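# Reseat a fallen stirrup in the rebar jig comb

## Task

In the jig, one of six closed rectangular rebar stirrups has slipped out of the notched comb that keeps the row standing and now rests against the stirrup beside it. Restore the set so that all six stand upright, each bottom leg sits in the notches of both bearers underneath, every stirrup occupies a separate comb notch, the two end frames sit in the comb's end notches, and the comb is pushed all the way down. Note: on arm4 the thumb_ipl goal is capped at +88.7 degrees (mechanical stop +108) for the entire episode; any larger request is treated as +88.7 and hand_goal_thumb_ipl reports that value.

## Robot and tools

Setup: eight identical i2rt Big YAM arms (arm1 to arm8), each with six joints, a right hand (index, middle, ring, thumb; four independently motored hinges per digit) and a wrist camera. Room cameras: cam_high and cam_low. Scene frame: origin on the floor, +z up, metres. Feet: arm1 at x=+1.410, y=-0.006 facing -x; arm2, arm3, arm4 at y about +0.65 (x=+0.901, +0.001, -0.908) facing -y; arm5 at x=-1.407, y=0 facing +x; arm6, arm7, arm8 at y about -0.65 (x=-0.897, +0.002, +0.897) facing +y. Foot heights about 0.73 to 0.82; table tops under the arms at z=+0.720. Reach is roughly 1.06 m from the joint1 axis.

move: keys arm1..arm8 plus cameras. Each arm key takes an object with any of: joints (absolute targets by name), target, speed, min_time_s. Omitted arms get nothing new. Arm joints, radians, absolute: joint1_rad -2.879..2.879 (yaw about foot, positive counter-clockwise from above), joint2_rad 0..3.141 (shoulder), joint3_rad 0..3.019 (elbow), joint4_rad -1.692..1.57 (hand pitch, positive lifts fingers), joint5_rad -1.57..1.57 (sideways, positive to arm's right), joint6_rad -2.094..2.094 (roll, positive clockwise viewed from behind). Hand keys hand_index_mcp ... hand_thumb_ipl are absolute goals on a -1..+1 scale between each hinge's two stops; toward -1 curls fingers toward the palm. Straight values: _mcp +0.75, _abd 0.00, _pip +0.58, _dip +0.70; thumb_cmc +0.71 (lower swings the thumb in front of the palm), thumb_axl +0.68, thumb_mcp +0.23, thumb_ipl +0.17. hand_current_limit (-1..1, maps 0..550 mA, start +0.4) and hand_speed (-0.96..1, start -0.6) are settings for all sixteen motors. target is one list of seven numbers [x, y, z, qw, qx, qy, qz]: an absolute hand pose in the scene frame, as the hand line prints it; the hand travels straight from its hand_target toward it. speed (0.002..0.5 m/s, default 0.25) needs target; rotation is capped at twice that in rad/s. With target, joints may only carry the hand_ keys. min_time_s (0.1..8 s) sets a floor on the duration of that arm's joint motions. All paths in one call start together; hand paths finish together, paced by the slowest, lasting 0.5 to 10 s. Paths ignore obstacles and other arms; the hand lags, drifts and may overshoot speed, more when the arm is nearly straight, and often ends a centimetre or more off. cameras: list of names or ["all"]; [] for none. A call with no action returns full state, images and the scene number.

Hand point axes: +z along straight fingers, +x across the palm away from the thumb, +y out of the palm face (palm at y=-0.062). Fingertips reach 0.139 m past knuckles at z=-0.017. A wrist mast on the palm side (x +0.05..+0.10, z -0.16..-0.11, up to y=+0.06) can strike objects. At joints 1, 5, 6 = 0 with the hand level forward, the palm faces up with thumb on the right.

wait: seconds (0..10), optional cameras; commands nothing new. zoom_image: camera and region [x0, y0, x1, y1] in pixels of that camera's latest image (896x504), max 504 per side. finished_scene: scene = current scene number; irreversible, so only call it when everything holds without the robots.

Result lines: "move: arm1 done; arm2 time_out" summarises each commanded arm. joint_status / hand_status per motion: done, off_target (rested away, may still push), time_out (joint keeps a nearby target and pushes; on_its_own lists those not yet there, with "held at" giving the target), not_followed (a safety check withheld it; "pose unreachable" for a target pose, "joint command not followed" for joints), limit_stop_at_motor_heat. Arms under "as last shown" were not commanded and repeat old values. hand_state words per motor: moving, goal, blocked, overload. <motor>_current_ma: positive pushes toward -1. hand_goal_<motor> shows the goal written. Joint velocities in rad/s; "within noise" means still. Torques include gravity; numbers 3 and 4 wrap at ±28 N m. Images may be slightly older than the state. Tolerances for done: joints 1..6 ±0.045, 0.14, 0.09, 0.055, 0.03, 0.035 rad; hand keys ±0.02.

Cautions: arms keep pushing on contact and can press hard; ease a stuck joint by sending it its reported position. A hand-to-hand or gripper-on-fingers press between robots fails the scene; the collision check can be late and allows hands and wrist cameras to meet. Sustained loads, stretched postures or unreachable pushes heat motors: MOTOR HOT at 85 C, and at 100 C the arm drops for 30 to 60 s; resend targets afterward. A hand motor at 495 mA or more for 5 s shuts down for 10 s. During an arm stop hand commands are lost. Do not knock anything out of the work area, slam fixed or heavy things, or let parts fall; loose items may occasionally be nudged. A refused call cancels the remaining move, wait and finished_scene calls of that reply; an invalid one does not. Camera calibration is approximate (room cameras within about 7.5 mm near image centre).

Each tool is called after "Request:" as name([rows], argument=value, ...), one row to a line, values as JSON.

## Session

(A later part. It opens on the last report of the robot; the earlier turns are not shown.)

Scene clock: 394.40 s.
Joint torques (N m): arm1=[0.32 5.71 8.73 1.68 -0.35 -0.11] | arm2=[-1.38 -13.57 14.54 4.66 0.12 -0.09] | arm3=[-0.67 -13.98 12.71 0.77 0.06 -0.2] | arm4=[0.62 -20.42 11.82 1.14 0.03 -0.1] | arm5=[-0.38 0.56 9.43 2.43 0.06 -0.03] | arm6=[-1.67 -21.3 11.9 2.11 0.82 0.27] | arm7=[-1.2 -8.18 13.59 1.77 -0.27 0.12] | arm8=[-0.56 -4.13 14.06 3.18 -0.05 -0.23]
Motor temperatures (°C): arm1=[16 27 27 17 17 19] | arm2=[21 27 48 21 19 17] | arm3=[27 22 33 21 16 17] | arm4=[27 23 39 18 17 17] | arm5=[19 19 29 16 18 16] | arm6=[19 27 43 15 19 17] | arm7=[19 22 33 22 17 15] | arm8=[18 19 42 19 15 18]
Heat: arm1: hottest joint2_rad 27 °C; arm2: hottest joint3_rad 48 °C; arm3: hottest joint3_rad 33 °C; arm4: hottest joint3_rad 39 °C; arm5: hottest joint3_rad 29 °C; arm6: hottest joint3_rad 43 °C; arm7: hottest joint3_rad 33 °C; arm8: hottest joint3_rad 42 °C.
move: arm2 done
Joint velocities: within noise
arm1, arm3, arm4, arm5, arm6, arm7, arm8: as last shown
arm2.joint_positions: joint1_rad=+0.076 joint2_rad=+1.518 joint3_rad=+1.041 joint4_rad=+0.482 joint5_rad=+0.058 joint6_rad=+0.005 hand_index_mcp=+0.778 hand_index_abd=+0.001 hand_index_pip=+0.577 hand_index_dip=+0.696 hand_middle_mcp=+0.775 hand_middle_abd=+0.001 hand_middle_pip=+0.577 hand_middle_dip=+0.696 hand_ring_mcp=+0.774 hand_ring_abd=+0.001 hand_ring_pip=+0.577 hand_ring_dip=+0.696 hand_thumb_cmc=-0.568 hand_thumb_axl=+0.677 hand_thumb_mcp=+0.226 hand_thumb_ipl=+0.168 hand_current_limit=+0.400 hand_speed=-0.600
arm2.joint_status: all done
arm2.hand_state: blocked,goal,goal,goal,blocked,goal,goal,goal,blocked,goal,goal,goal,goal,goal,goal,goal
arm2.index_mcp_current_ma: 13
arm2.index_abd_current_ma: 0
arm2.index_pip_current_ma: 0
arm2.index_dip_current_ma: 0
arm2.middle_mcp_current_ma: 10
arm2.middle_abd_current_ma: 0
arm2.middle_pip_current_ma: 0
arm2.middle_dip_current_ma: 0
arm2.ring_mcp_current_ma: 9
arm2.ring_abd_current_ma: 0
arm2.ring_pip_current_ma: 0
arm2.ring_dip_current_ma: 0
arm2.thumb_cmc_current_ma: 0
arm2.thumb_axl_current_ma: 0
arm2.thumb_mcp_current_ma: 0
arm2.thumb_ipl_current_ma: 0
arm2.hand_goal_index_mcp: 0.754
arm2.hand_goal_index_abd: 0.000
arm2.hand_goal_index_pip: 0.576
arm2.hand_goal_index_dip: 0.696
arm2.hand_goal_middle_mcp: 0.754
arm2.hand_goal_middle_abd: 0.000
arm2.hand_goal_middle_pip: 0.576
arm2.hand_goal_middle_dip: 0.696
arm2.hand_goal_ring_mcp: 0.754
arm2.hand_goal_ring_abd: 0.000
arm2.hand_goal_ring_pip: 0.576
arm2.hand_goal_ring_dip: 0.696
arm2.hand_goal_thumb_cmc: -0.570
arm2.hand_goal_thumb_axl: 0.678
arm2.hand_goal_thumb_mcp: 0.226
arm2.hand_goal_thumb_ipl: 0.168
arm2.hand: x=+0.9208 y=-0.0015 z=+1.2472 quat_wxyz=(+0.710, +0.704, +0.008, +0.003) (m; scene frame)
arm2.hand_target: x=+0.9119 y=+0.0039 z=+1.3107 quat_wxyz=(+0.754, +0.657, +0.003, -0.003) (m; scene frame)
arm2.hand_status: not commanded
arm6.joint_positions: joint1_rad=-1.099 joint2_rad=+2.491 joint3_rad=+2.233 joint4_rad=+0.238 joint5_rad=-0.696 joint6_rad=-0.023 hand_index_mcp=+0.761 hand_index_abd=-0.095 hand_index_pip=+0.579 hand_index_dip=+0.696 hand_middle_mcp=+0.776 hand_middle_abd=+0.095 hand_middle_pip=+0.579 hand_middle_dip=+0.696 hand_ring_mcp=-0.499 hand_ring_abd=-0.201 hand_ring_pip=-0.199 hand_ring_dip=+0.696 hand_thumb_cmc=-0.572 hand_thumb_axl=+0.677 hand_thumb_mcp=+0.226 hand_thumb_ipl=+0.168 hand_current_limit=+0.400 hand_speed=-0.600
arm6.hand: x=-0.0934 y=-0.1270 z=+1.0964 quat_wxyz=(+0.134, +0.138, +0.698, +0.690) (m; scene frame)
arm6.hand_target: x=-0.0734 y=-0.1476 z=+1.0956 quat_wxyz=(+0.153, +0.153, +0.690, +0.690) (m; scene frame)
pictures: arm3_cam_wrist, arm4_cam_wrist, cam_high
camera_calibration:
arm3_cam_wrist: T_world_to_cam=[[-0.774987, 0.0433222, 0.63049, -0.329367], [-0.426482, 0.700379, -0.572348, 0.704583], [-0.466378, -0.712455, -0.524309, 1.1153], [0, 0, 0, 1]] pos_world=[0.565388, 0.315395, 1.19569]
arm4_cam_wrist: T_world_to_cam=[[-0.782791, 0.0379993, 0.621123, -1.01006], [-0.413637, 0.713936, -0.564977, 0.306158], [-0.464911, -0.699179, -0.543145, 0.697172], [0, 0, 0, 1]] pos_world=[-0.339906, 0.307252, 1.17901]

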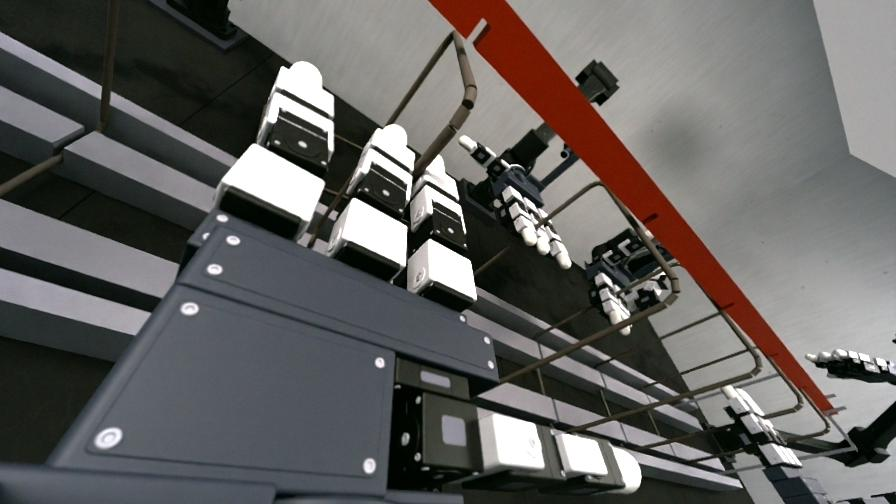

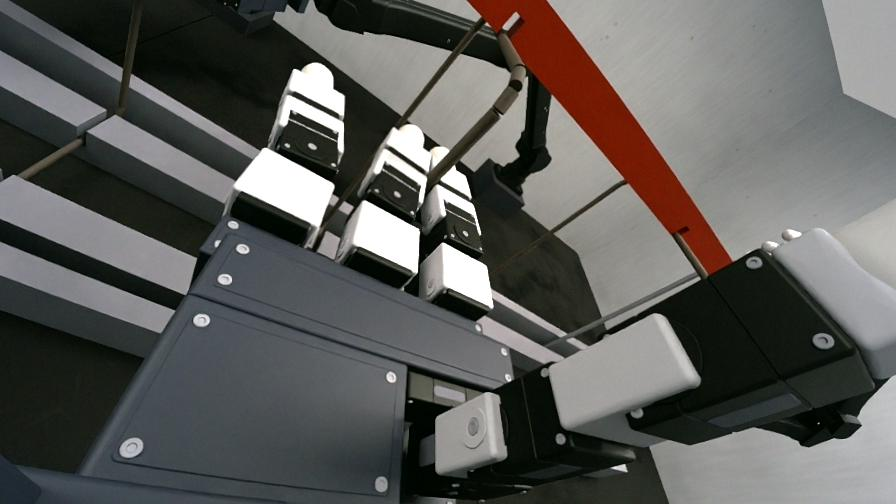

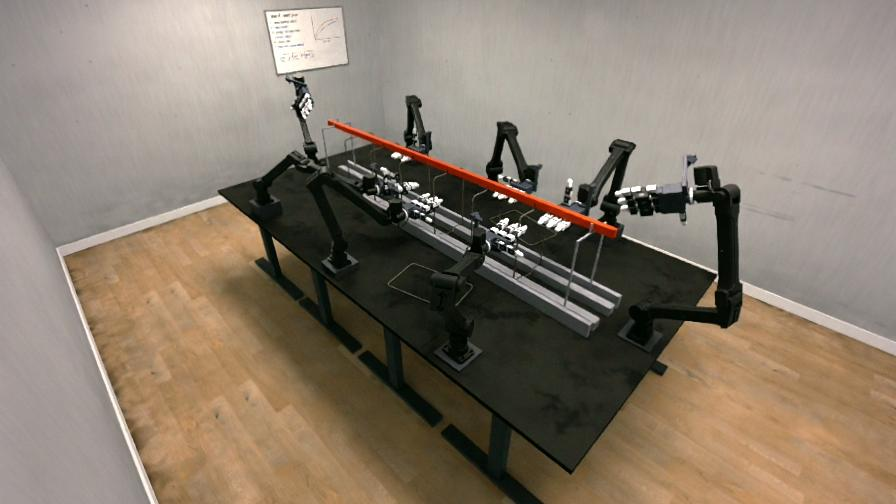

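Request:
move(arm2={"joints":{"joint4_rad":0.54},"min_time_s":1.0}, cameras=["arm3_cam_wrist","arm4_cam_wrist","cam_high"])

Request:
zoom_image(camera="arm3_cam_wrist", region=[690, 270, 770, 340])

Request:
zoom_image(camera="arm4_cam_wrist", region=[440, 0, 600, 120])

Request:
zoom_image(camera="cam_high", region=[380, 130, 430, 170])

Scene clock: 396.63 s.
Joint torques (N m): arm1=[-0.09 5.71 8.87 1.73 -0.35 -0.11] | arm2=[-1.49 -13.51 14.53 5.11 0.12 -0.1] | arm3=[-0.67 -13.98 12.71 0.77 0.06 -0.21] | arm4=[0.15 -19.84 11.62 1.29 0.04 -0.09] | arm5=[-0.32 0.56 9.43 2.43 0.06 -0.03] | arm6=[-1.67 -21.36 11.9 2.11 0.67 0.27] | arm7=[-0.91 -8.12 13.61 1.88 -0.27 0.12] | arm8=[-0.56 -4.13 14.02 3.18 -0.05 -0.24]
Motor temperatures (°C): arm1=[16 27 27 17 17 19] | arm2=[21 27 48 21 19 17] | arm3=[27 22 33 21 16 17] | arm4=[27 23 39 18 17 17] | arm5=[19 19 29 16 18 16] | arm6=[19 27 42 15 19 17] | arm7=[19 22 33 22 17 15] | arm8=[18 19 42 19 15 18]
Heat: arm1: hottest joint2_rad 27 °C; arm2: hottest joint3_rad 48 °C; arm3: hottest joint3_rad 33 °C; arm4: hottest joint3_rad 39 °C; arm5: hottest joint3_rad 29 °C; arm6: hottest joint3_rad 42 °C; arm7: hottest joint3_rad 33 °C; arm8: hottest joint3_rad 42 °C.
move: arm2 done
Joint velocities: within noise
arm1, arm3, arm4, arm5, arm6, arm7, arm8: as last shown
arm2.joint_positions: joint1_rad=+0.076 joint2_rad=+1.518 joint3_rad=+1.041 joint4_rad=+0.492 joint5_rad=+0.058 joint6_rad=+0.005 hand_index_mcp=+0.778 hand_index_abd=+0.001 hand_index_pip=+0.577 hand_index_dip=+0.696 hand_middle_mcp=+0.775 hand_middle_abd=+0.001 hand_middle_pip=+0.577 hand_middle_dip=+0.696 hand_ring_mcp=+0.774 hand_ring_abd=+0.001 hand_ring_pip=+0.577 hand_ring_dip=+0.696 hand_thumb_cmc=-0.568 hand_thumb_axl=+0.677 hand_thumb_mcp=+0.226 hand_thumb_ipl=+0.168 hand_current_limit=+0.400 hand_speed=-0.600
arm2.joint_status: all done
arm2.hand_state: blocked,goal,goal,goal,blocked,goal,goal,goal,goal,goal,goal,goal,goal,goal,goal,goal
arm2.index_mcp_current_ma: 13
arm2.index_abd_current_ma: 0
arm2.index_pip_current_ma: 0
arm2.index_dip_current_ma: 0
arm2.middle_mcp_current_ma: 9
arm2.middle_abd_current_ma: 0
arm2.middle_pip_current_ma: 0
arm2.middle_dip_current_ma: 0
arm2.ring_mcp_current_ma: 9
arm2.ring_abd_current_ma: 0
arm2.ring_pip_current_ma: 0
arm2.ring_dip_current_ma: 0
arm2.thumb_cmc_current_ma: 0
arm2.thumb_axl_current_ma: 0
arm2.thumb_mcp_current_ma: 0
arm2.thumb_ipl_current_ma: 0
arm2.hand_goal_index_mcp: 0.754
arm2.hand_goal_index_abd: 0.000
arm2.hand_goal_index_pip: 0.576
arm2.hand_goal_index_dip: 0.696
arm2.hand_goal_middle_mcp: 0.754
arm2.hand_goal_middle_abd: 0.000
arm2.hand_goal_middle_pip: 0.576
arm2.hand_goal_middle_dip: 0.696
arm2.hand_goal_ring_mcp: 0.754
arm2.hand_goal_ring_abd: 0.000
arm2.hand_goal_ring_pip: 0.576
arm2.hand_goal_ring_dip: 0.696
arm2.hand_goal_thumb_cmc: -0.570
arm2.hand_goal_thumb_axl: 0.678
arm2.hand_goal_thumb_mcp: 0.226
arm2.hand_goal_thumb_ipl: 0.168
arm2.hand: x=+0.9207 y=-0.0006 z=+1.2497 quat_wxyz=(+0.714, +0.701, +0.008, +0.003) (m; scene frame)
arm2.hand_target: x=+0.9118 y=+0.0063 z=+1.3154 quat_wxyz=(+0.760, +0.649, +0.002, -0.003) (m; scene frame)
arm2.hand_status: not commanded
arm6.joint_positions: joint1_rad=-1.099 joint2_rad=+2.491 joint3_rad=+2.233 joint4_rad=+0.238 joint5_rad=-0.692 joint6_rad=-0.023 hand_index_mcp=+0.761 hand_index_abd=-0.095 hand_index_pip=+0.579 hand_index_dip=+0.696 hand_middle_mcp=+0.776 hand_middle_abd=+0.095 hand_middle_pip=+0.579 hand_middle_dip=+0.696 hand_ring_mcp=-0.499 hand_ring_abd=-0.201 hand_ring_pip=-0.199 hand_ring_dip=+0.696 hand_thumb_cmc=-0.572 hand_thumb_axl=+0.677 hand_thumb_mcp=+0.226 hand_thumb_ipl=+0.168 hand_current_limit=+0.400 hand_speed=-0.600
arm6.hand: x=-0.0928 y=-0.1273 z=+1.0964 quat_wxyz=(+0.136, +0.139, +0.698, +0.690) (m; scene frame)
arm6.hand_target: x=-0.0735 y=-0.1476 z=+1.0956 quat_wxyz=(+0.153, +0.153, +0.690, +0.690) (m; scene frame)
pictures: arm3_cam_wrist, arm4_cam_wrist, cam_high
camera_calibration:
arm3_cam_wrist: T_world_to_cam=[[-0.774987, 0.0433222, 0.63049, -0.329367], [-0.426482, 0.700379, -0.572348, 0.704583], [-0.466378, -0.712455, -0.524309, 1.1153], [0, 0, 0, 1]] pos_world=[0.565388, 0.315395, 1.19569]
arm4_cam_wrist: T_world_to_cam=[[-0.782791, 0.0379993, 0.621123, -1.01006], [-0.413637, 0.713936, -0.564977, 0.306158], [-0.464911, -0.699179, -0.543145, 0.697172], [0, 0, 0, 1]] pos_world=[-0.339906, 0.307252, 1.17901]

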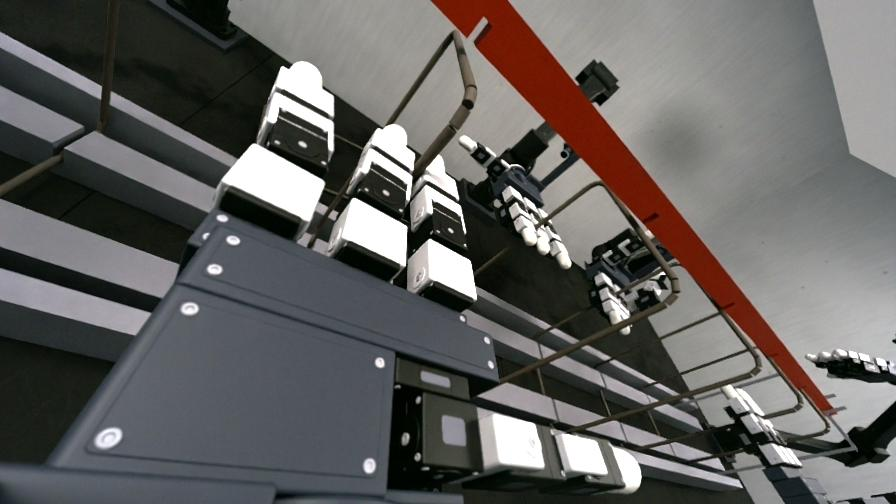

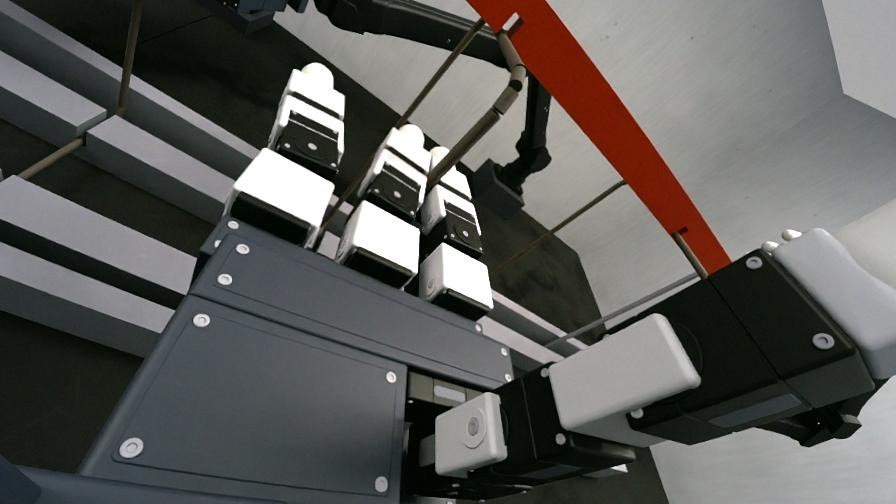

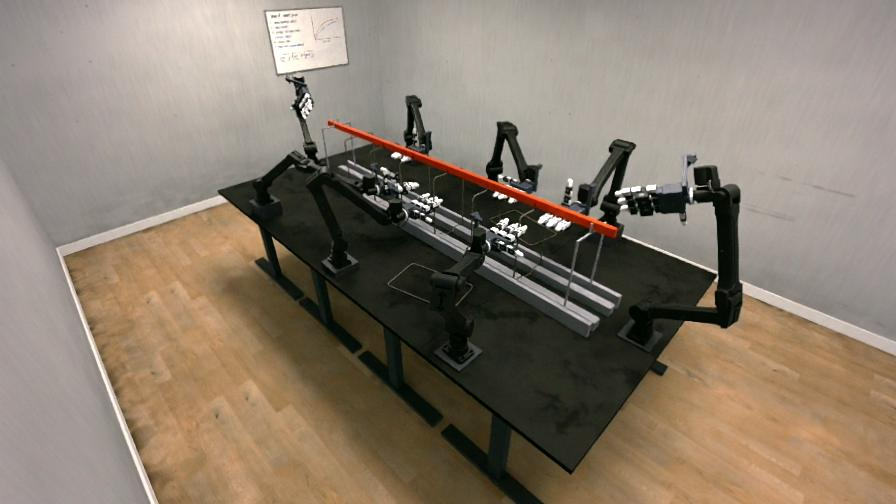

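Scaled by 6.300.

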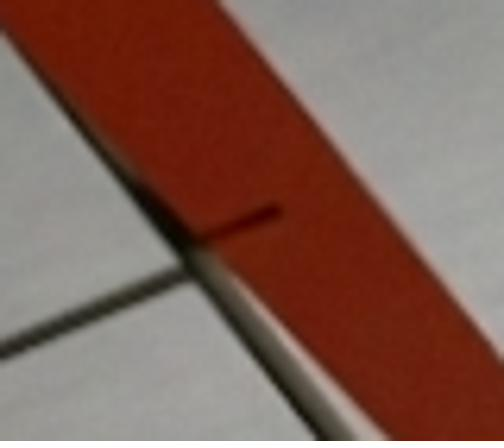

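Scaled by 3.150.

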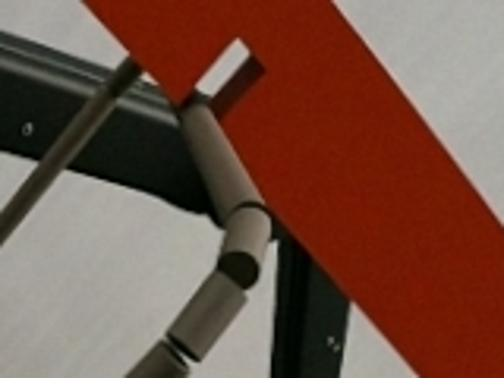

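Scaled by 10.080.

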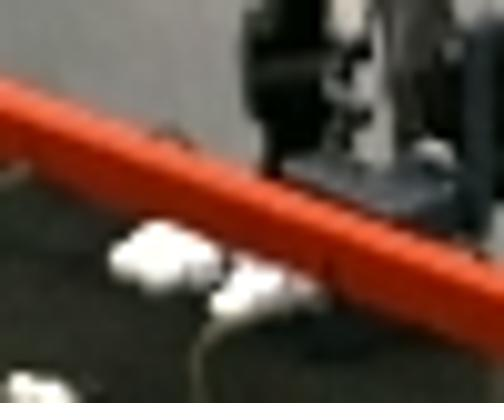

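Request:
zoom_image(camera="arm3_cam_wrist", region=[705, 290, 745, 325])

Request:
zoom_image(camera="arm3_cam_wrist", region=[620, 190, 680, 240])

Request:
zoom_image(camera="arm3_cam_wrist", region=[720, 290, 860, 440])

Scaled by 12.600.

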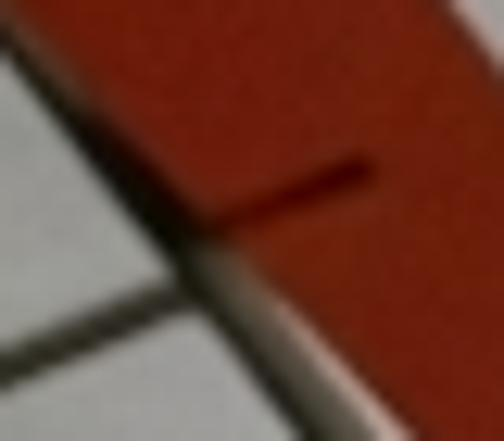

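Scaled by 8.400.

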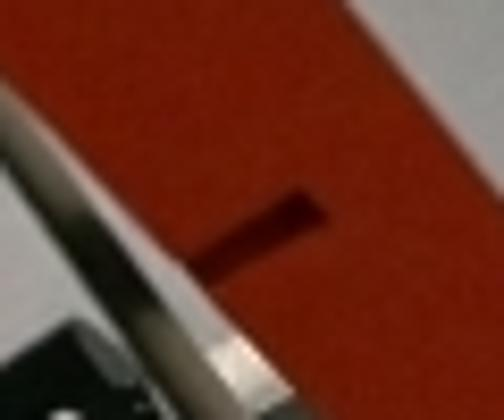

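Scaled by 3.360.

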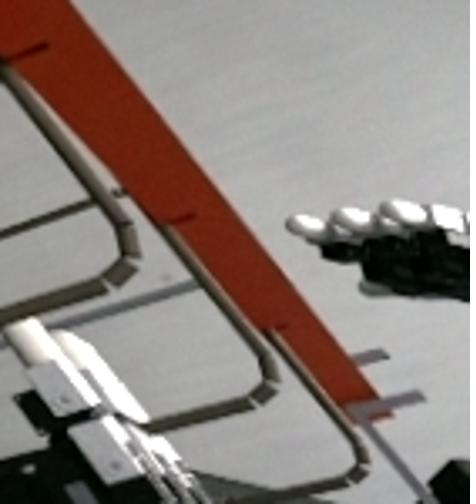

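Request:
zoom_image(camera="arm3_cam_wrist", region=[708, 296, 732, 320])

Request:
zoom_image(camera="arm3_cam_wrist", region=[756, 340, 796, 375])

Request:
zoom_image(camera="arm3_cam_wrist", region=[785, 370, 825, 405])

Scaled by 21.000.

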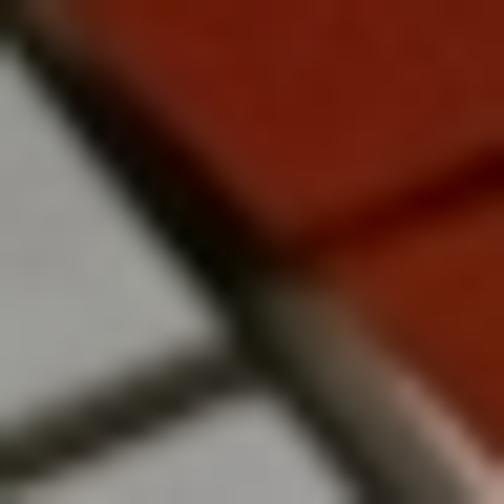

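Scaled by 12.600.

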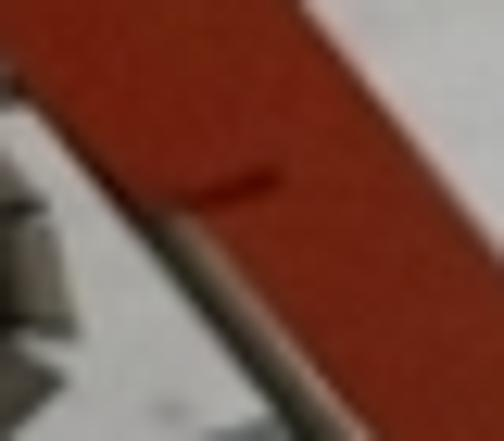

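Scaled by 12.600.

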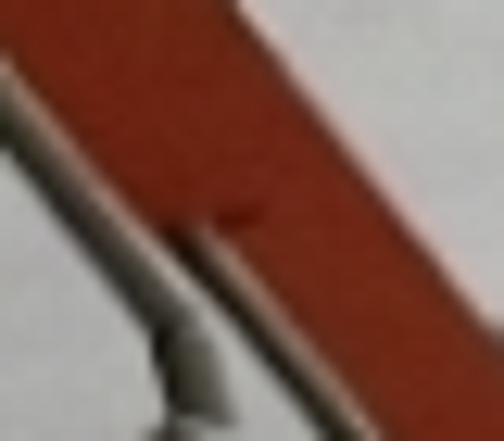

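Request:
move(arm6={"target":[-0.066,-0.146,1.096,0.1530,0.1530,0.6903,0.6903],"speed":0.03}, cameras=["arm3_cam_wrist","cam_high"])

Request:
zoom_image(camera="arm3_cam_wrist", region=[708, 296, 732, 320])

Request:
zoom_image(camera="cam_high", region=[380, 130, 430, 170])

Scene clock: 404.60 s.
Joint torques (N m): arm1=[0.73 5.95 8.84 1.58 -0.31 -0.13] | arm2=[-1.44 -13.51 14.54 5.08 0.12 -0.09] | arm3=[-0.62 -13.98 12.71 0.77 0.06 -0.2] | arm4=[0.26 -20.42 11.58 1.39 0.09 -0.08] | arm5=[-0.38 0.5 9.43 2.44 0.06 -0.03] | arm6=[-1.9 -20.48 13.59 1.65 0.59 0.27] | arm7=[-1.08 -8.12 13.63 1.87 -0.29 0.12] | arm8=[-0.56 -4.19 14.08 3.15 -0.06 -0.24]
Motor temperatures (°C): arm1=[16 27 27 17 17 19] | arm2=[21 27 48 21 19 17] | arm3=[27 22 33 21 16 17] | arm4=[27 24 40 18 17 17] | arm5=[19 19 29 16 18 16] | arm6=[19 27 42 15 19 17] | arm7=[19 22 33 22 17 15] | arm8=[18 19 42 19 15 18]
Heat: arm1: hottest joint2_rad 27 °C; arm2: hottest joint3_rad 48 °C; arm3: hottest joint3_rad 33 °C; arm4: hottest joint3_rad 40 °C; arm5: hottest joint3_rad 29 °C; arm6: hottest joint3_rad 42 °C; arm7: hottest joint3_rad 33 °C; arm8: hottest joint3_rad 42 °C.
move: arm6 off_target
Joint velocities: within noise
arm1, arm2, arm3, arm4, arm5, arm7, arm8: as last shown
arm6.joint_positions: joint1_rad=-1.099 joint2_rad=+2.491 joint3_rad=+2.233 joint4_rad=+0.238 joint5_rad=-0.692 joint6_rad=-0.023 hand_index_mcp=+0.761 hand_index_abd=-0.095 hand_index_pip=+0.579 hand_index_dip=+0.696 hand_middle_mcp=+0.776 hand_middle_abd=+0.095 hand_middle_pip=+0.579 hand_middle_dip=+0.696 hand_ring_mcp=-0.499 hand_ring_abd=-0.201 hand_ring_pip=-0.199 hand_ring_dip=+0.696 hand_thumb_cmc=-0.572 hand_thumb_axl=+0.677 hand_thumb_mcp=+0.226 hand_thumb_ipl=+0.168 hand_current_limit=+0.400 hand_speed=-0.600
arm6.joint_status: not commanded
arm6.hand_state: goal,blocked,goal,goal,blocked,blocked,goal,goal,goal,goal,goal,goal,goal,goal,goal,goal
arm6.index_mcp_current_ma: 1
arm6.index_abd_current_ma: 10
arm6.index_pip_current_ma: 0
arm6.index_dip_current_ma: 0
arm6.middle_mcp_current_ma: 11
arm6.middle_abd_current_ma: -10
arm6.middle_pip_current_ma: 0
arm6.middle_dip_current_ma: 0
arm6.ring_mcp_current_ma: 0
arm6.ring_abd_current_ma: 0
arm6.ring_pip_current_ma: 0
arm6.ring_dip_current_ma: 0
arm6.thumb_cmc_current_ma: 0
arm6.thumb_axl_current_ma: 0
arm6.thumb_mcp_current_ma: 0
arm6.thumb_ipl_current_ma: 0
arm6.hand_goal_index_mcp: 0.754
arm6.hand_goal_index_abd: -0.120
arm6.hand_goal_index_pip: 0.576
arm6.hand_goal_index_dip: 0.696
arm6.hand_goal_middle_mcp: 0.754
arm6.hand_goal_middle_abd: 0.120
arm6.hand_goal_middle_pip: 0.576
arm6.hand_goal_middle_dip: 0.696
arm6.hand_goal_ring_mcp: -0.500
arm6.hand_goal_ring_abd: -0.200
arm6.hand_goal_ring_pip: -0.200
arm6.hand_goal_ring_dip: 0.696
arm6.hand_goal_thumb_cmc: -0.570
arm6.hand_goal_thumb_axl: 0.678
arm6.hand_goal_thumb_mcp: 0.226
arm6.hand_goal_thumb_ipl: 0.168
arm6.hand: x=-0.0928 y=-0.1273 z=+1.0964 quat_wxyz=(+0.136, +0.139, +0.698, +0.690) (m; scene frame)
arm6.hand_target: x=-0.0696 y=-0.1483 z=+1.0954 quat_wxyz=(+0.153, +0.153, +0.690, +0.690) (m; scene frame)
arm6.hand_status: off_target (0.033 m and 2.7 deg from the pose sent, 0.033 m and 2.7 deg at the start)
pictures: arm3_cam_wrist, cam_high
camera_calibration:
arm3_cam_wrist: T_world_to_cam=[[-0.774987, 0.0433222, 0.63049, -0.329367], [-0.426482, 0.700379, -0.572348, 0.704583], [-0.466378, -0.712455, -0.524309, 1.1153], [0, 0, 0, 1]] pos_world=[0.565388, 0.315395, 1.19569]

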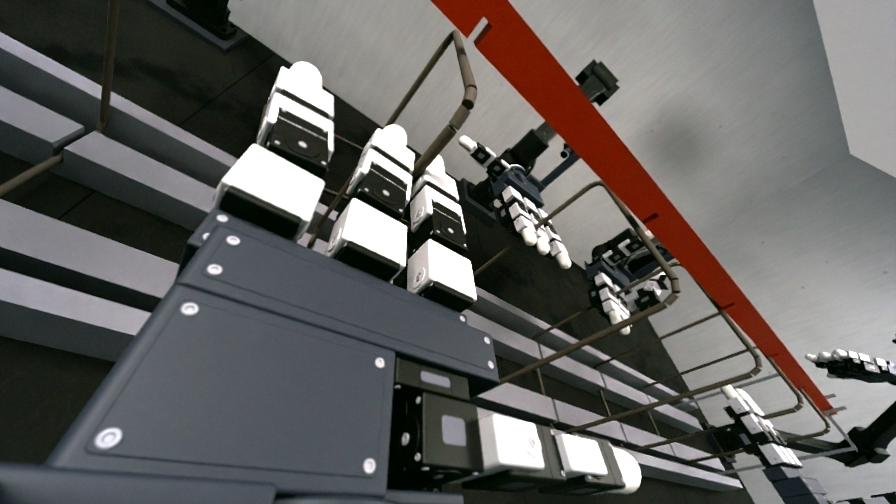

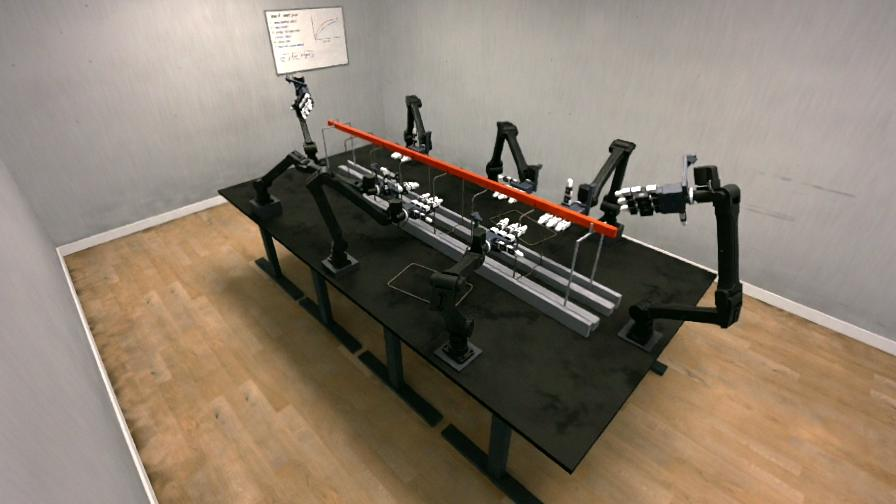

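Scaled by 21.000.

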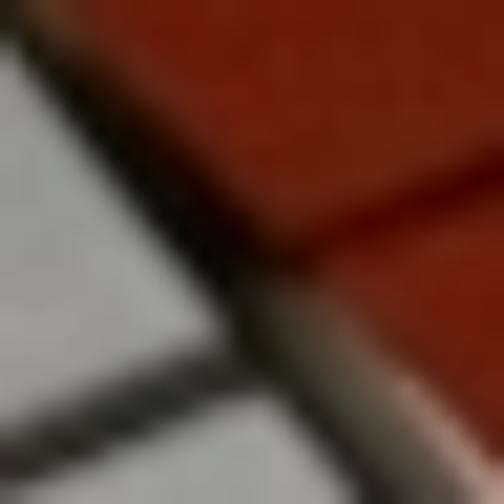

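Scaled by 10.080.

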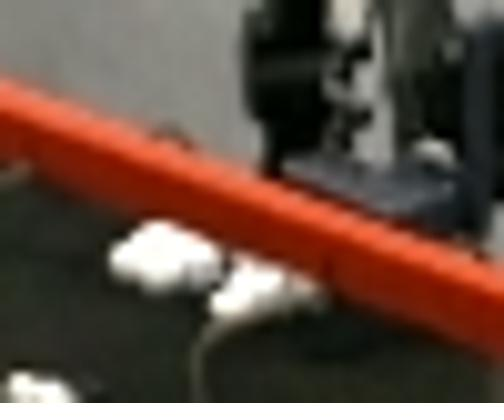

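Request:
move(arm6={"target":[-0.058,-0.146,1.096,0.1530,0.1530,0.6903,0.6903],"speed":0.03}, cameras=["arm3_cam_wrist","cam_high"])

Request:
zoom_image(camera="arm3_cam_wrist", region=[708, 296, 732, 320])

Request:
zoom_image(camera="cam_high", region=[380, 130, 430, 170])

Scene clock: 406.60 s.
Joint torques (N m): arm1=[0.09 5.66 8.69 1.69 -0.35 -0.15] | arm2=[-1.38 -13.8 14.52 5.08 0.11 -0.11] | arm3=[-0.62 -13.98 12.71 0.77 0.06 -0.2] | arm4=[0.38 -19.96 11.55 1.37 0.1 -0.1] | arm5=[-0.32 0.56 9.43 2.44 0.07 -0.03] | arm6=[-2.02 -20.19 14.48 1.31 0.41 0.27] | arm7=[-1.14 -8.12 13.61 1.81 -0.26 0.11] | arm8=[-0.44 -4.07 14.05 3.18 -0.05 -0.23]
Motor temperatures (°C): arm1=[16 27 27 17 17 19] | arm2=[21 27 48 21 19 17] | arm3=[27 22 33 21 15 17] | arm4=[27 24 40 18 17 17] | arm5=[19 19 29 16 18 16] | arm6=[19 27 42 15 19 17] | arm7=[19 22 33 22 17 15] | arm8=[18 19 42 19 15 18]
Heat: arm1: hottest joint2_rad 27 °C; arm2: hottest joint3_rad 48 °C; arm3: hottest joint3_rad 33 °C; arm4: hottest joint3_rad 40 °C; arm5: hottest joint3_rad 29 °C; arm6: hottest joint3_rad 42 °C; arm7: hottest joint3_rad 33 °C; arm8: hottest joint3_rad 42 °C.
move: arm6 off_target
Joint velocities: within noise
arm1, arm2, arm3, arm4, arm5, arm7, arm8: as last shown
arm2.joint_positions: joint1_rad=+0.076 joint2_rad=+1.521 joint3_rad=+1.041 joint4_rad=+0.492 joint5_rad=+0.058 joint6_rad=+0.006 hand_index_mcp=+0.779 hand_index_abd=+0.001 hand_index_pip=+0.577 hand_index_dip=+0.696 hand_middle_mcp=+0.775 hand_middle_abd=+0.001 hand_middle_pip=+0.577 hand_middle_dip=+0.696 hand_ring_mcp=+0.773 hand_ring_abd=+0.001 hand_ring_pip=+0.577 hand_ring_dip=+0.696 hand_thumb_cmc=-0.568 hand_thumb_axl=+0.677 hand_thumb_mcp=+0.226 hand_thumb_ipl=+0.168 hand_current_limit=+0.400 hand_speed=-0.600
arm2.index_mcp_current_ma: 14
arm2.ring_mcp_current_ma: 8
arm2.hand: x=+0.9207 y=-0.0016 z=+1.2475 quat_wxyz=(+0.712, +0.702, +0.007, +0.003) (m; scene frame)
arm2.hand_target: x=+0.9118 y=+0.0064 z=+1.3155 quat_wxyz=(+0.760, +0.649, +0.002, -0.003) (m; scene frame)
arm6.joint_positions: joint1_rad=-1.102 joint2_rad=+2.511 joint3_rad=+2.271 joint4_rad=+0.223 joint5_rad=-0.691 joint6_rad=-0.023 hand_index_mcp=+0.761 hand_index_abd=-0.095 hand_index_pip=+0.579 hand_index_dip=+0.696 hand_middle_mcp=+0.776 hand_middle_abd=+0.096 hand_middle_pip=+0.579 hand_middle_dip=+0.696 hand_ring_mcp=-0.499 hand_ring_abd=-0.201 hand_ring_pip=-0.199 hand_ring_dip=+0.696 hand_thumb_cmc=-0.571 hand_thumb_axl=+0.677 hand_thumb_mcp=+0.226 hand_thumb_ipl=+0.168 hand_current_limit=+0.400 hand_speed=-0.600
arm6.joint_status: not commanded
arm6.hand_state: goal,blocked,goal,goal,blocked,blocked,goal,goal,goal,goal,goal,goal,goal,goal,goal,goal
arm6.index_mcp_current_ma: 1
arm6.index_abd_current_ma: 10
arm6.index_pip_current_ma: 0
arm6.index_dip_current_ma: 0
arm6.middle_mcp_current_ma: 11
arm6.middle_abd_current_ma: -9
arm6.middle_pip_current_ma: 0
arm6.middle_dip_current_ma: 0
arm6.ring_mcp_current_ma: 0
arm6.ring_abd_current_ma: 0
arm6.ring_pip_current_ma: 0
arm6.ring_dip_current_ma: 0
arm6.thumb_cmc_current_ma: 0
arm6.thumb_axl_current_ma: 0
arm6.thumb_mcp_current_ma: 0
arm6.thumb_ipl_current_ma: 0
arm6.hand_goal_index_mcp: 0.754
arm6.hand_goal_index_abd: -0.120
arm6.hand_goal_index_pip: 0.576
arm6.hand_goal_index_dip: 0.696
arm6.hand_goal_middle_mcp: 0.754
arm6.hand_goal_middle_abd: 0.120
arm6.hand_goal_middle_pip: 0.576
arm6.hand_goal_middle_dip: 0.696
arm6.hand_goal_ring_mcp: -0.500
arm6.hand_goal_ring_abd: -0.200
arm6.hand_goal_ring_pip: -0.200
arm6.hand_goal_ring_dip: 0.696
arm6.hand_goal_thumb_cmc: -0.570
arm6.hand_goal_thumb_axl: 0.678
arm6.hand_goal_thumb_mcp: 0.226
arm6.hand_goal_thumb_ipl: 0.168
arm6.hand: x=-0.0867 y=-0.1276 z=+1.0970 quat_wxyz=(+0.138, +0.140, +0.697, +0.690) (m; scene frame)
arm6.hand_target: x=-0.0623 y=-0.1490 z=+1.0954 quat_wxyz=(+0.153, +0.154, +0.690, +0.690) (m; scene frame)
arm6.hand_status: off_target (0.034 m and 2.4 deg from the pose sent, 0.040 m and 2.7 deg at the start)
pictures: arm3_cam_wrist, cam_high
camera_calibration:
arm3_cam_wrist: T_world_to_cam=[[-0.774987, 0.0433222, 0.63049, -0.329367], [-0.426482, 0.700379, -0.572348, 0.704583], [-0.466378, -0.712455, -0.524309, 1.1153], [0, 0, 0, 1]] pos_world=[0.565388, 0.315395, 1.19569]

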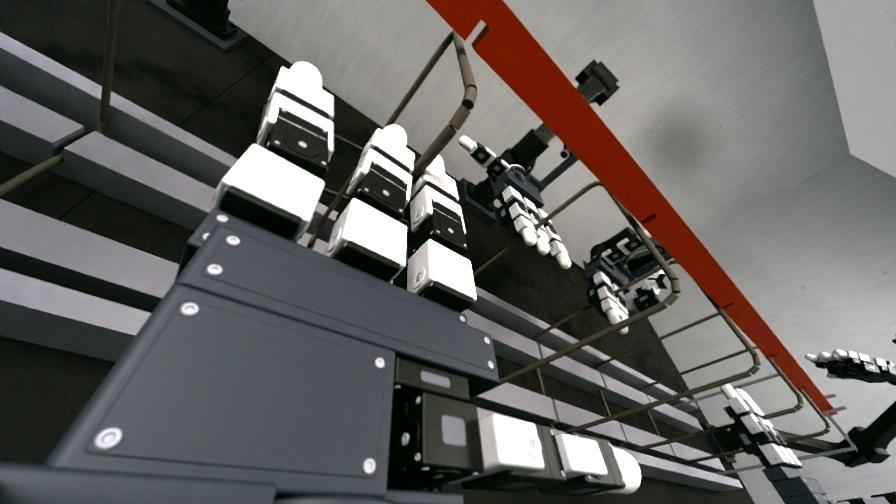

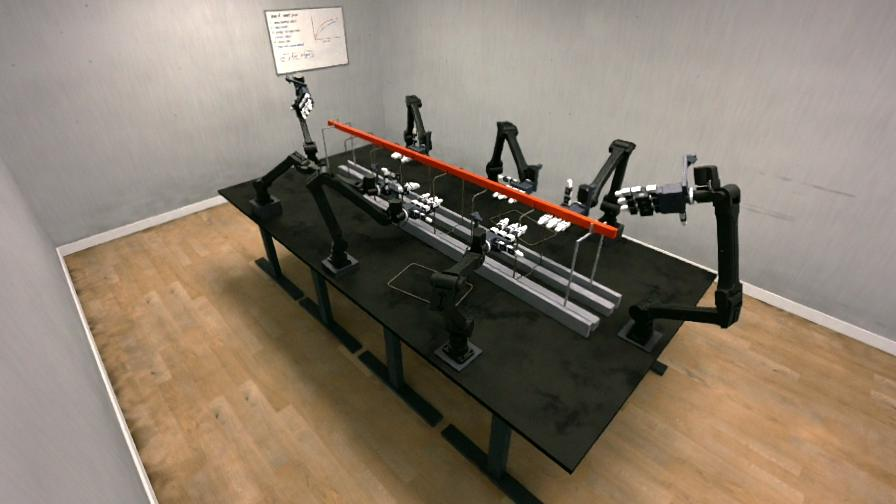

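Scaled by 21.000.

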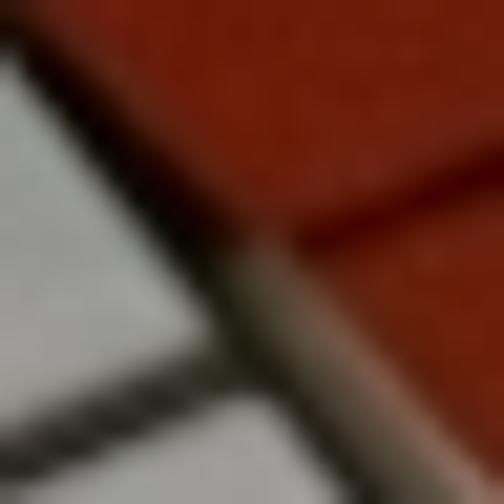

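Scaled by 10.080.

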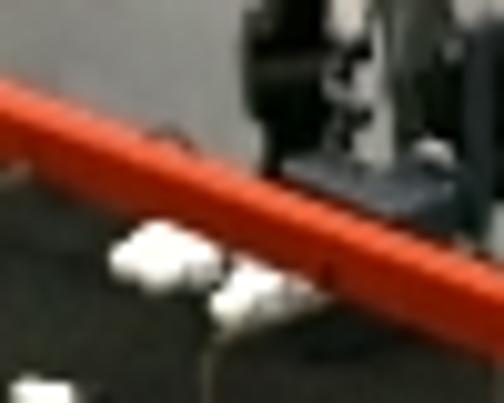

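Request:
zoom_image(camera="cam_high", region=[390, 150, 420, 180])

Request:
zoom_image(camera="cam_high", region=[425, 165, 455, 195])

Request:
zoom_image(camera="cam_high", region=[362, 140, 392, 170])

Scaled by 16.800.

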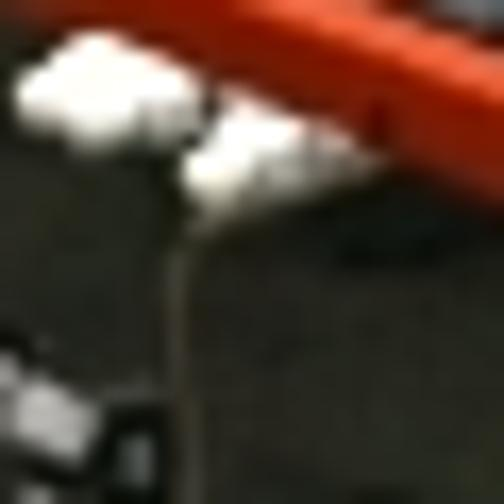

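Scaled by 16.800.

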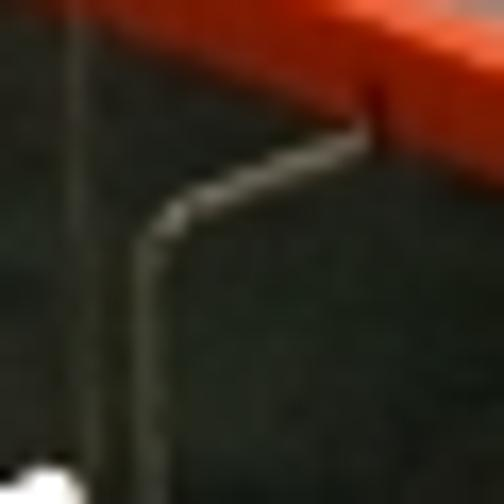

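Scaled by 16.800.

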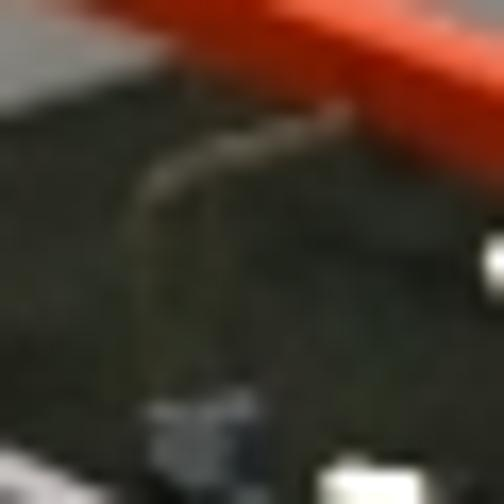

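Request:
move(arm2={"joints":{"joint4_rad":0.49},"min_time_s":1.0}, cameras=["arm3_cam_wrist","arm4_cam_wrist","cam_high"])

Request:
zoom_image(camera="arm3_cam_wrist", region=[708, 296, 732, 320])

Request:
zoom_image(camera="arm4_cam_wrist", region=[440, 0, 600, 120])

Request:
zoom_image(camera="cam_high", region=[390, 150, 420, 180])

Scene clock: 412.13 s.
Joint torques (N m): arm1=[0.38 5.54 8.69 1.65 -0.32 -0.17] | arm2=[-1.32 -13.8 14.63 3.74 0.12 -0.11] | arm3=[-0.62 -13.98 12.71 0.77 0.06 -0.2] | arm4=[0.97 -20.84 11.73 1.22 0.08 -0.12] | arm5=[-0.32 0.56 9.43 2.44 0.06 -0.03] | arm6=[-2.02 -20.19 14.49 1.33 0.58 0.27] | arm7=[-1.03 -8.06 13.6 1.85 -0.28 0.13] | arm8=[-0.56 -4.13 14.06 3.15 -0.05 -0.24]
Motor temperatures (°C): arm1=[16 27 27 17 17 19] | arm2=[21 27 48 21 19 17] | arm3=[27 22 33 21 15 17] | arm4=[27 24 40 18 17 17] | arm5=[19 19 29 16 18 16] | arm6=[19 26 44 15 19 17] | arm7=[19 22 33 22 17 15] | arm8=[18 19 42 18 15 18]
Heat: arm1: hottest joint2_rad 27 °C; arm2: hottest joint3_rad 48 °C; arm3: hottest joint3_rad 33 °C; arm4: hottest joint3_rad 40 °C; arm5: hottest joint3_rad 29 °C; arm6: hottest joint3_rad 44 °C; arm7: hottest joint3_rad 33 °C; arm8: hottest joint3_rad 42 °C.
move: arm2 done
Joint velocities: within noise
arm1, arm3, arm4, arm5, arm6, arm7, arm8: as last shown
arm2.joint_positions: joint1_rad=+0.076 joint2_rad=+1.521 joint3_rad=+1.041 joint4_rad=+0.473 joint5_rad=+0.058 joint6_rad=+0.006 hand_index_mcp=+0.779 hand_index_abd=+0.001 hand_index_pip=+0.577 hand_index_dip=+0.696 hand_middle_mcp=+0.775 hand_middle_abd=+0.001 hand_middle_pip=+0.577 hand_middle_dip=+0.696 hand_ring_mcp=+0.773 hand_ring_abd=+0.001 hand_ring_pip=+0.577 hand_ring_dip=+0.696 hand_thumb_cmc=-0.568 hand_thumb_axl=+0.677 hand_thumb_mcp=+0.226 hand_thumb_ipl=+0.168 hand_current_limit=+0.400 hand_speed=-0.600
arm2.joint_status: all done
arm2.hand_state: blocked,goal,goal,goal,blocked,goal,goal,goal,goal,goal,goal,goal,goal,goal,goal,goal
arm2.index_mcp_current_ma: 14
arm2.index_abd_current_ma: 0
arm2.index_pip_current_ma: 0
arm2.index_dip_current_ma: 0
arm2.middle_mcp_current_ma: 9
arm2.middle_abd_current_ma: 0
arm2.middle_pip_current_ma: 0
arm2.middle_dip_current_ma: 0
arm2.ring_mcp_current_ma: 8
arm2.ring_abd_current_ma: 0
arm2.ring_pip_current_ma: 0
arm2.ring_dip_current_ma: 0
arm2.thumb_cmc_current_ma: 0
arm2.thumb_axl_current_ma: 0
arm2.thumb_mcp_current_ma: 0
arm2.thumb_ipl_current_ma: 0
arm2.hand_goal_index_mcp: 0.754
arm2.hand_goal_index_abd: 0.000
arm2.hand_goal_index_pip: 0.576
arm2.hand_goal_index_dip: 0.696
arm2.hand_goal_middle_mcp: 0.754
arm2.hand_goal_middle_abd: 0.000
arm2.hand_goal_middle_pip: 0.576
arm2.hand_goal_middle_dip: 0.696
arm2.hand_goal_ring_mcp: 0.754
arm2.hand_goal_ring_abd: 0.000
arm2.hand_goal_ring_pip: 0.576
arm2.hand_goal_ring_dip: 0.696
arm2.hand_goal_thumb_cmc: -0.570
arm2.hand_goal_thumb_axl: 0.678
arm2.hand_goal_thumb_mcp: 0.226
arm2.hand_goal_thumb_ipl: 0.168
arm2.hand: x=+0.9208 y=-0.0033 z=+1.2427 quat_wxyz=(+0.705, +0.709, +0.008, +0.003) (m; scene frame)
arm2.hand_target: x=+0.9120 y=+0.0006 z=+1.3039 quat_wxyz=(+0.744, +0.668, +0.003, -0.004) (m; scene frame)
arm2.hand_status: not commanded
arm6.joint_positions: joint1_rad=-1.102 joint2_rad=+2.511 joint3_rad=+2.271 joint4_rad=+0.223 joint5_rad=-0.696 joint6_rad=-0.023 hand_index_mcp=+0.761 hand_index_abd=-0.095 hand_index_pip=+0.579 hand_index_dip=+0.696 hand_middle_mcp=+0.776 hand_middle_abd=+0.096 hand_middle_pip=+0.579 hand_middle_dip=+0.696 hand_ring_mcp=-0.499 hand_ring_abd=-0.201 hand_ring_pip=-0.199 hand_ring_dip=+0.696 hand_thumb_cmc=-0.571 hand_thumb_axl=+0.677 hand_thumb_mcp=+0.226 hand_thumb_ipl=+0.168 hand_current_limit=+0.400 hand_speed=-0.600
arm6.hand: x=-0.0874 y=-0.1272 z=+1.0971 quat_wxyz=(+0.136, +0.138, +0.697, +0.690) (m; scene frame)
arm6.hand_target: x=-0.0624 y=-0.1490 z=+1.0954 quat_wxyz=(+0.153, +0.154, +0.690, +0.690) (m; scene frame)
pictures: arm3_cam_wrist, arm4_cam_wrist, cam_high
camera_calibration:
arm3_cam_wrist: T_world_to_cam=[[-0.774987, 0.0433222, 0.63049, -0.329367], [-0.426482, 0.700379, -0.572348, 0.704583], [-0.466378, -0.712455, -0.524309, 1.1153], [0, 0, 0, 1]] pos_world=[0.565388, 0.315395, 1.19569]
arm4_cam_wrist: T_world_to_cam=[[-0.782791, 0.0379993, 0.621123, -1.01006], [-0.413637, 0.713936, -0.564977, 0.306158], [-0.464911, -0.699179, -0.543145, 0.697172], [0, 0, 0, 1]] pos_world=[-0.339906, 0.307252, 1.17901]

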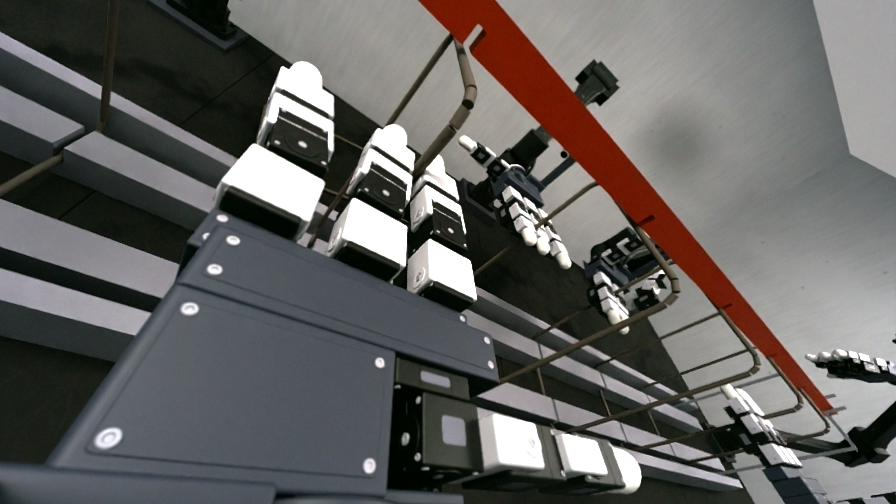

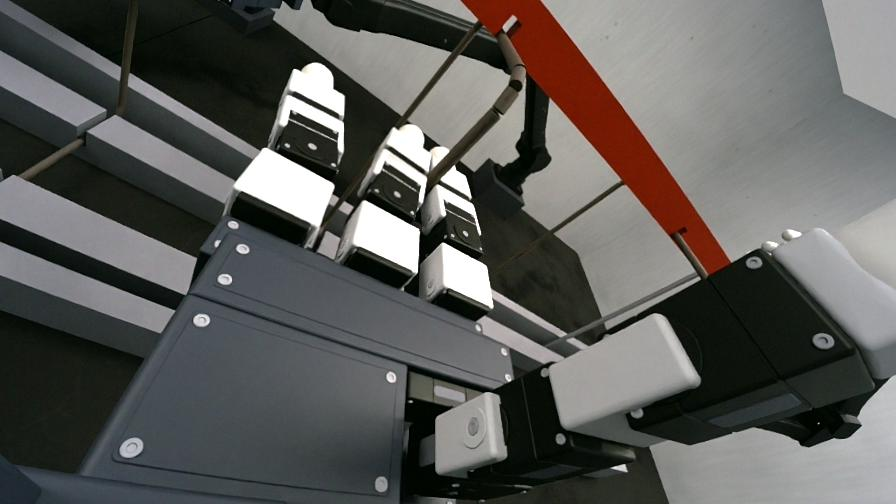

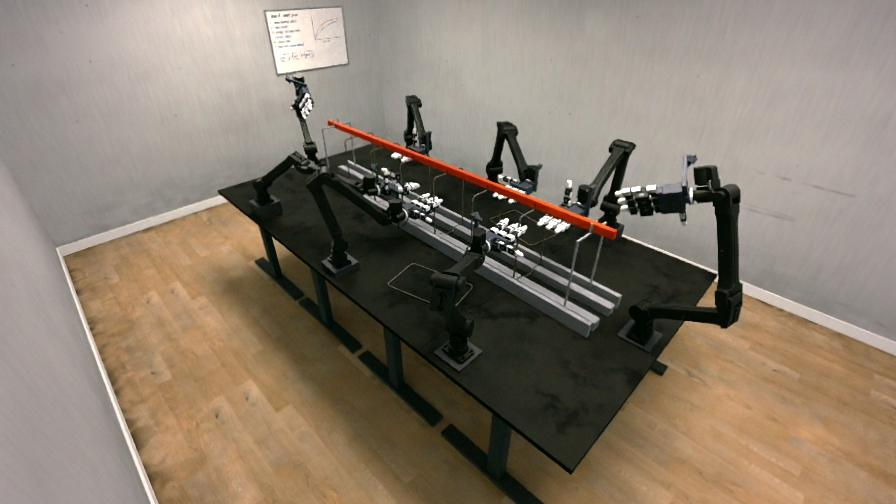

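Scaled by 21.000.

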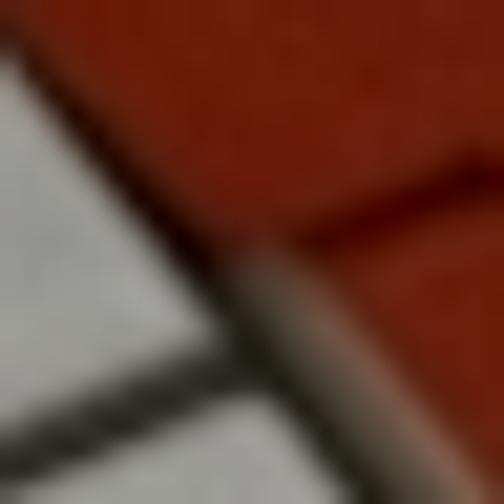

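Scaled by 3.150.

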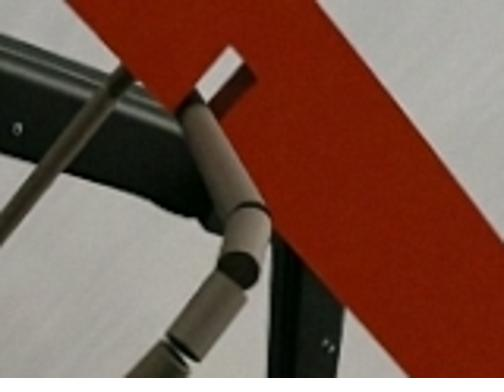

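Scaled by 16.800.

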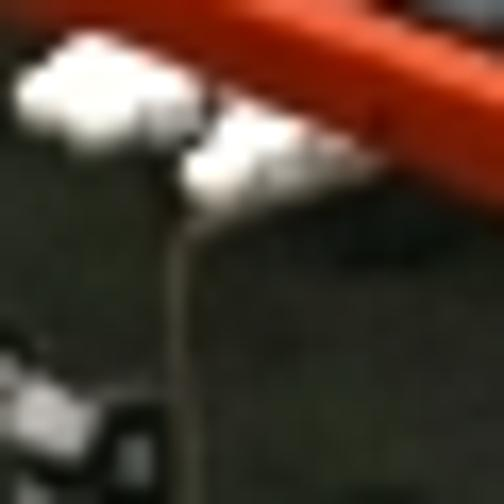

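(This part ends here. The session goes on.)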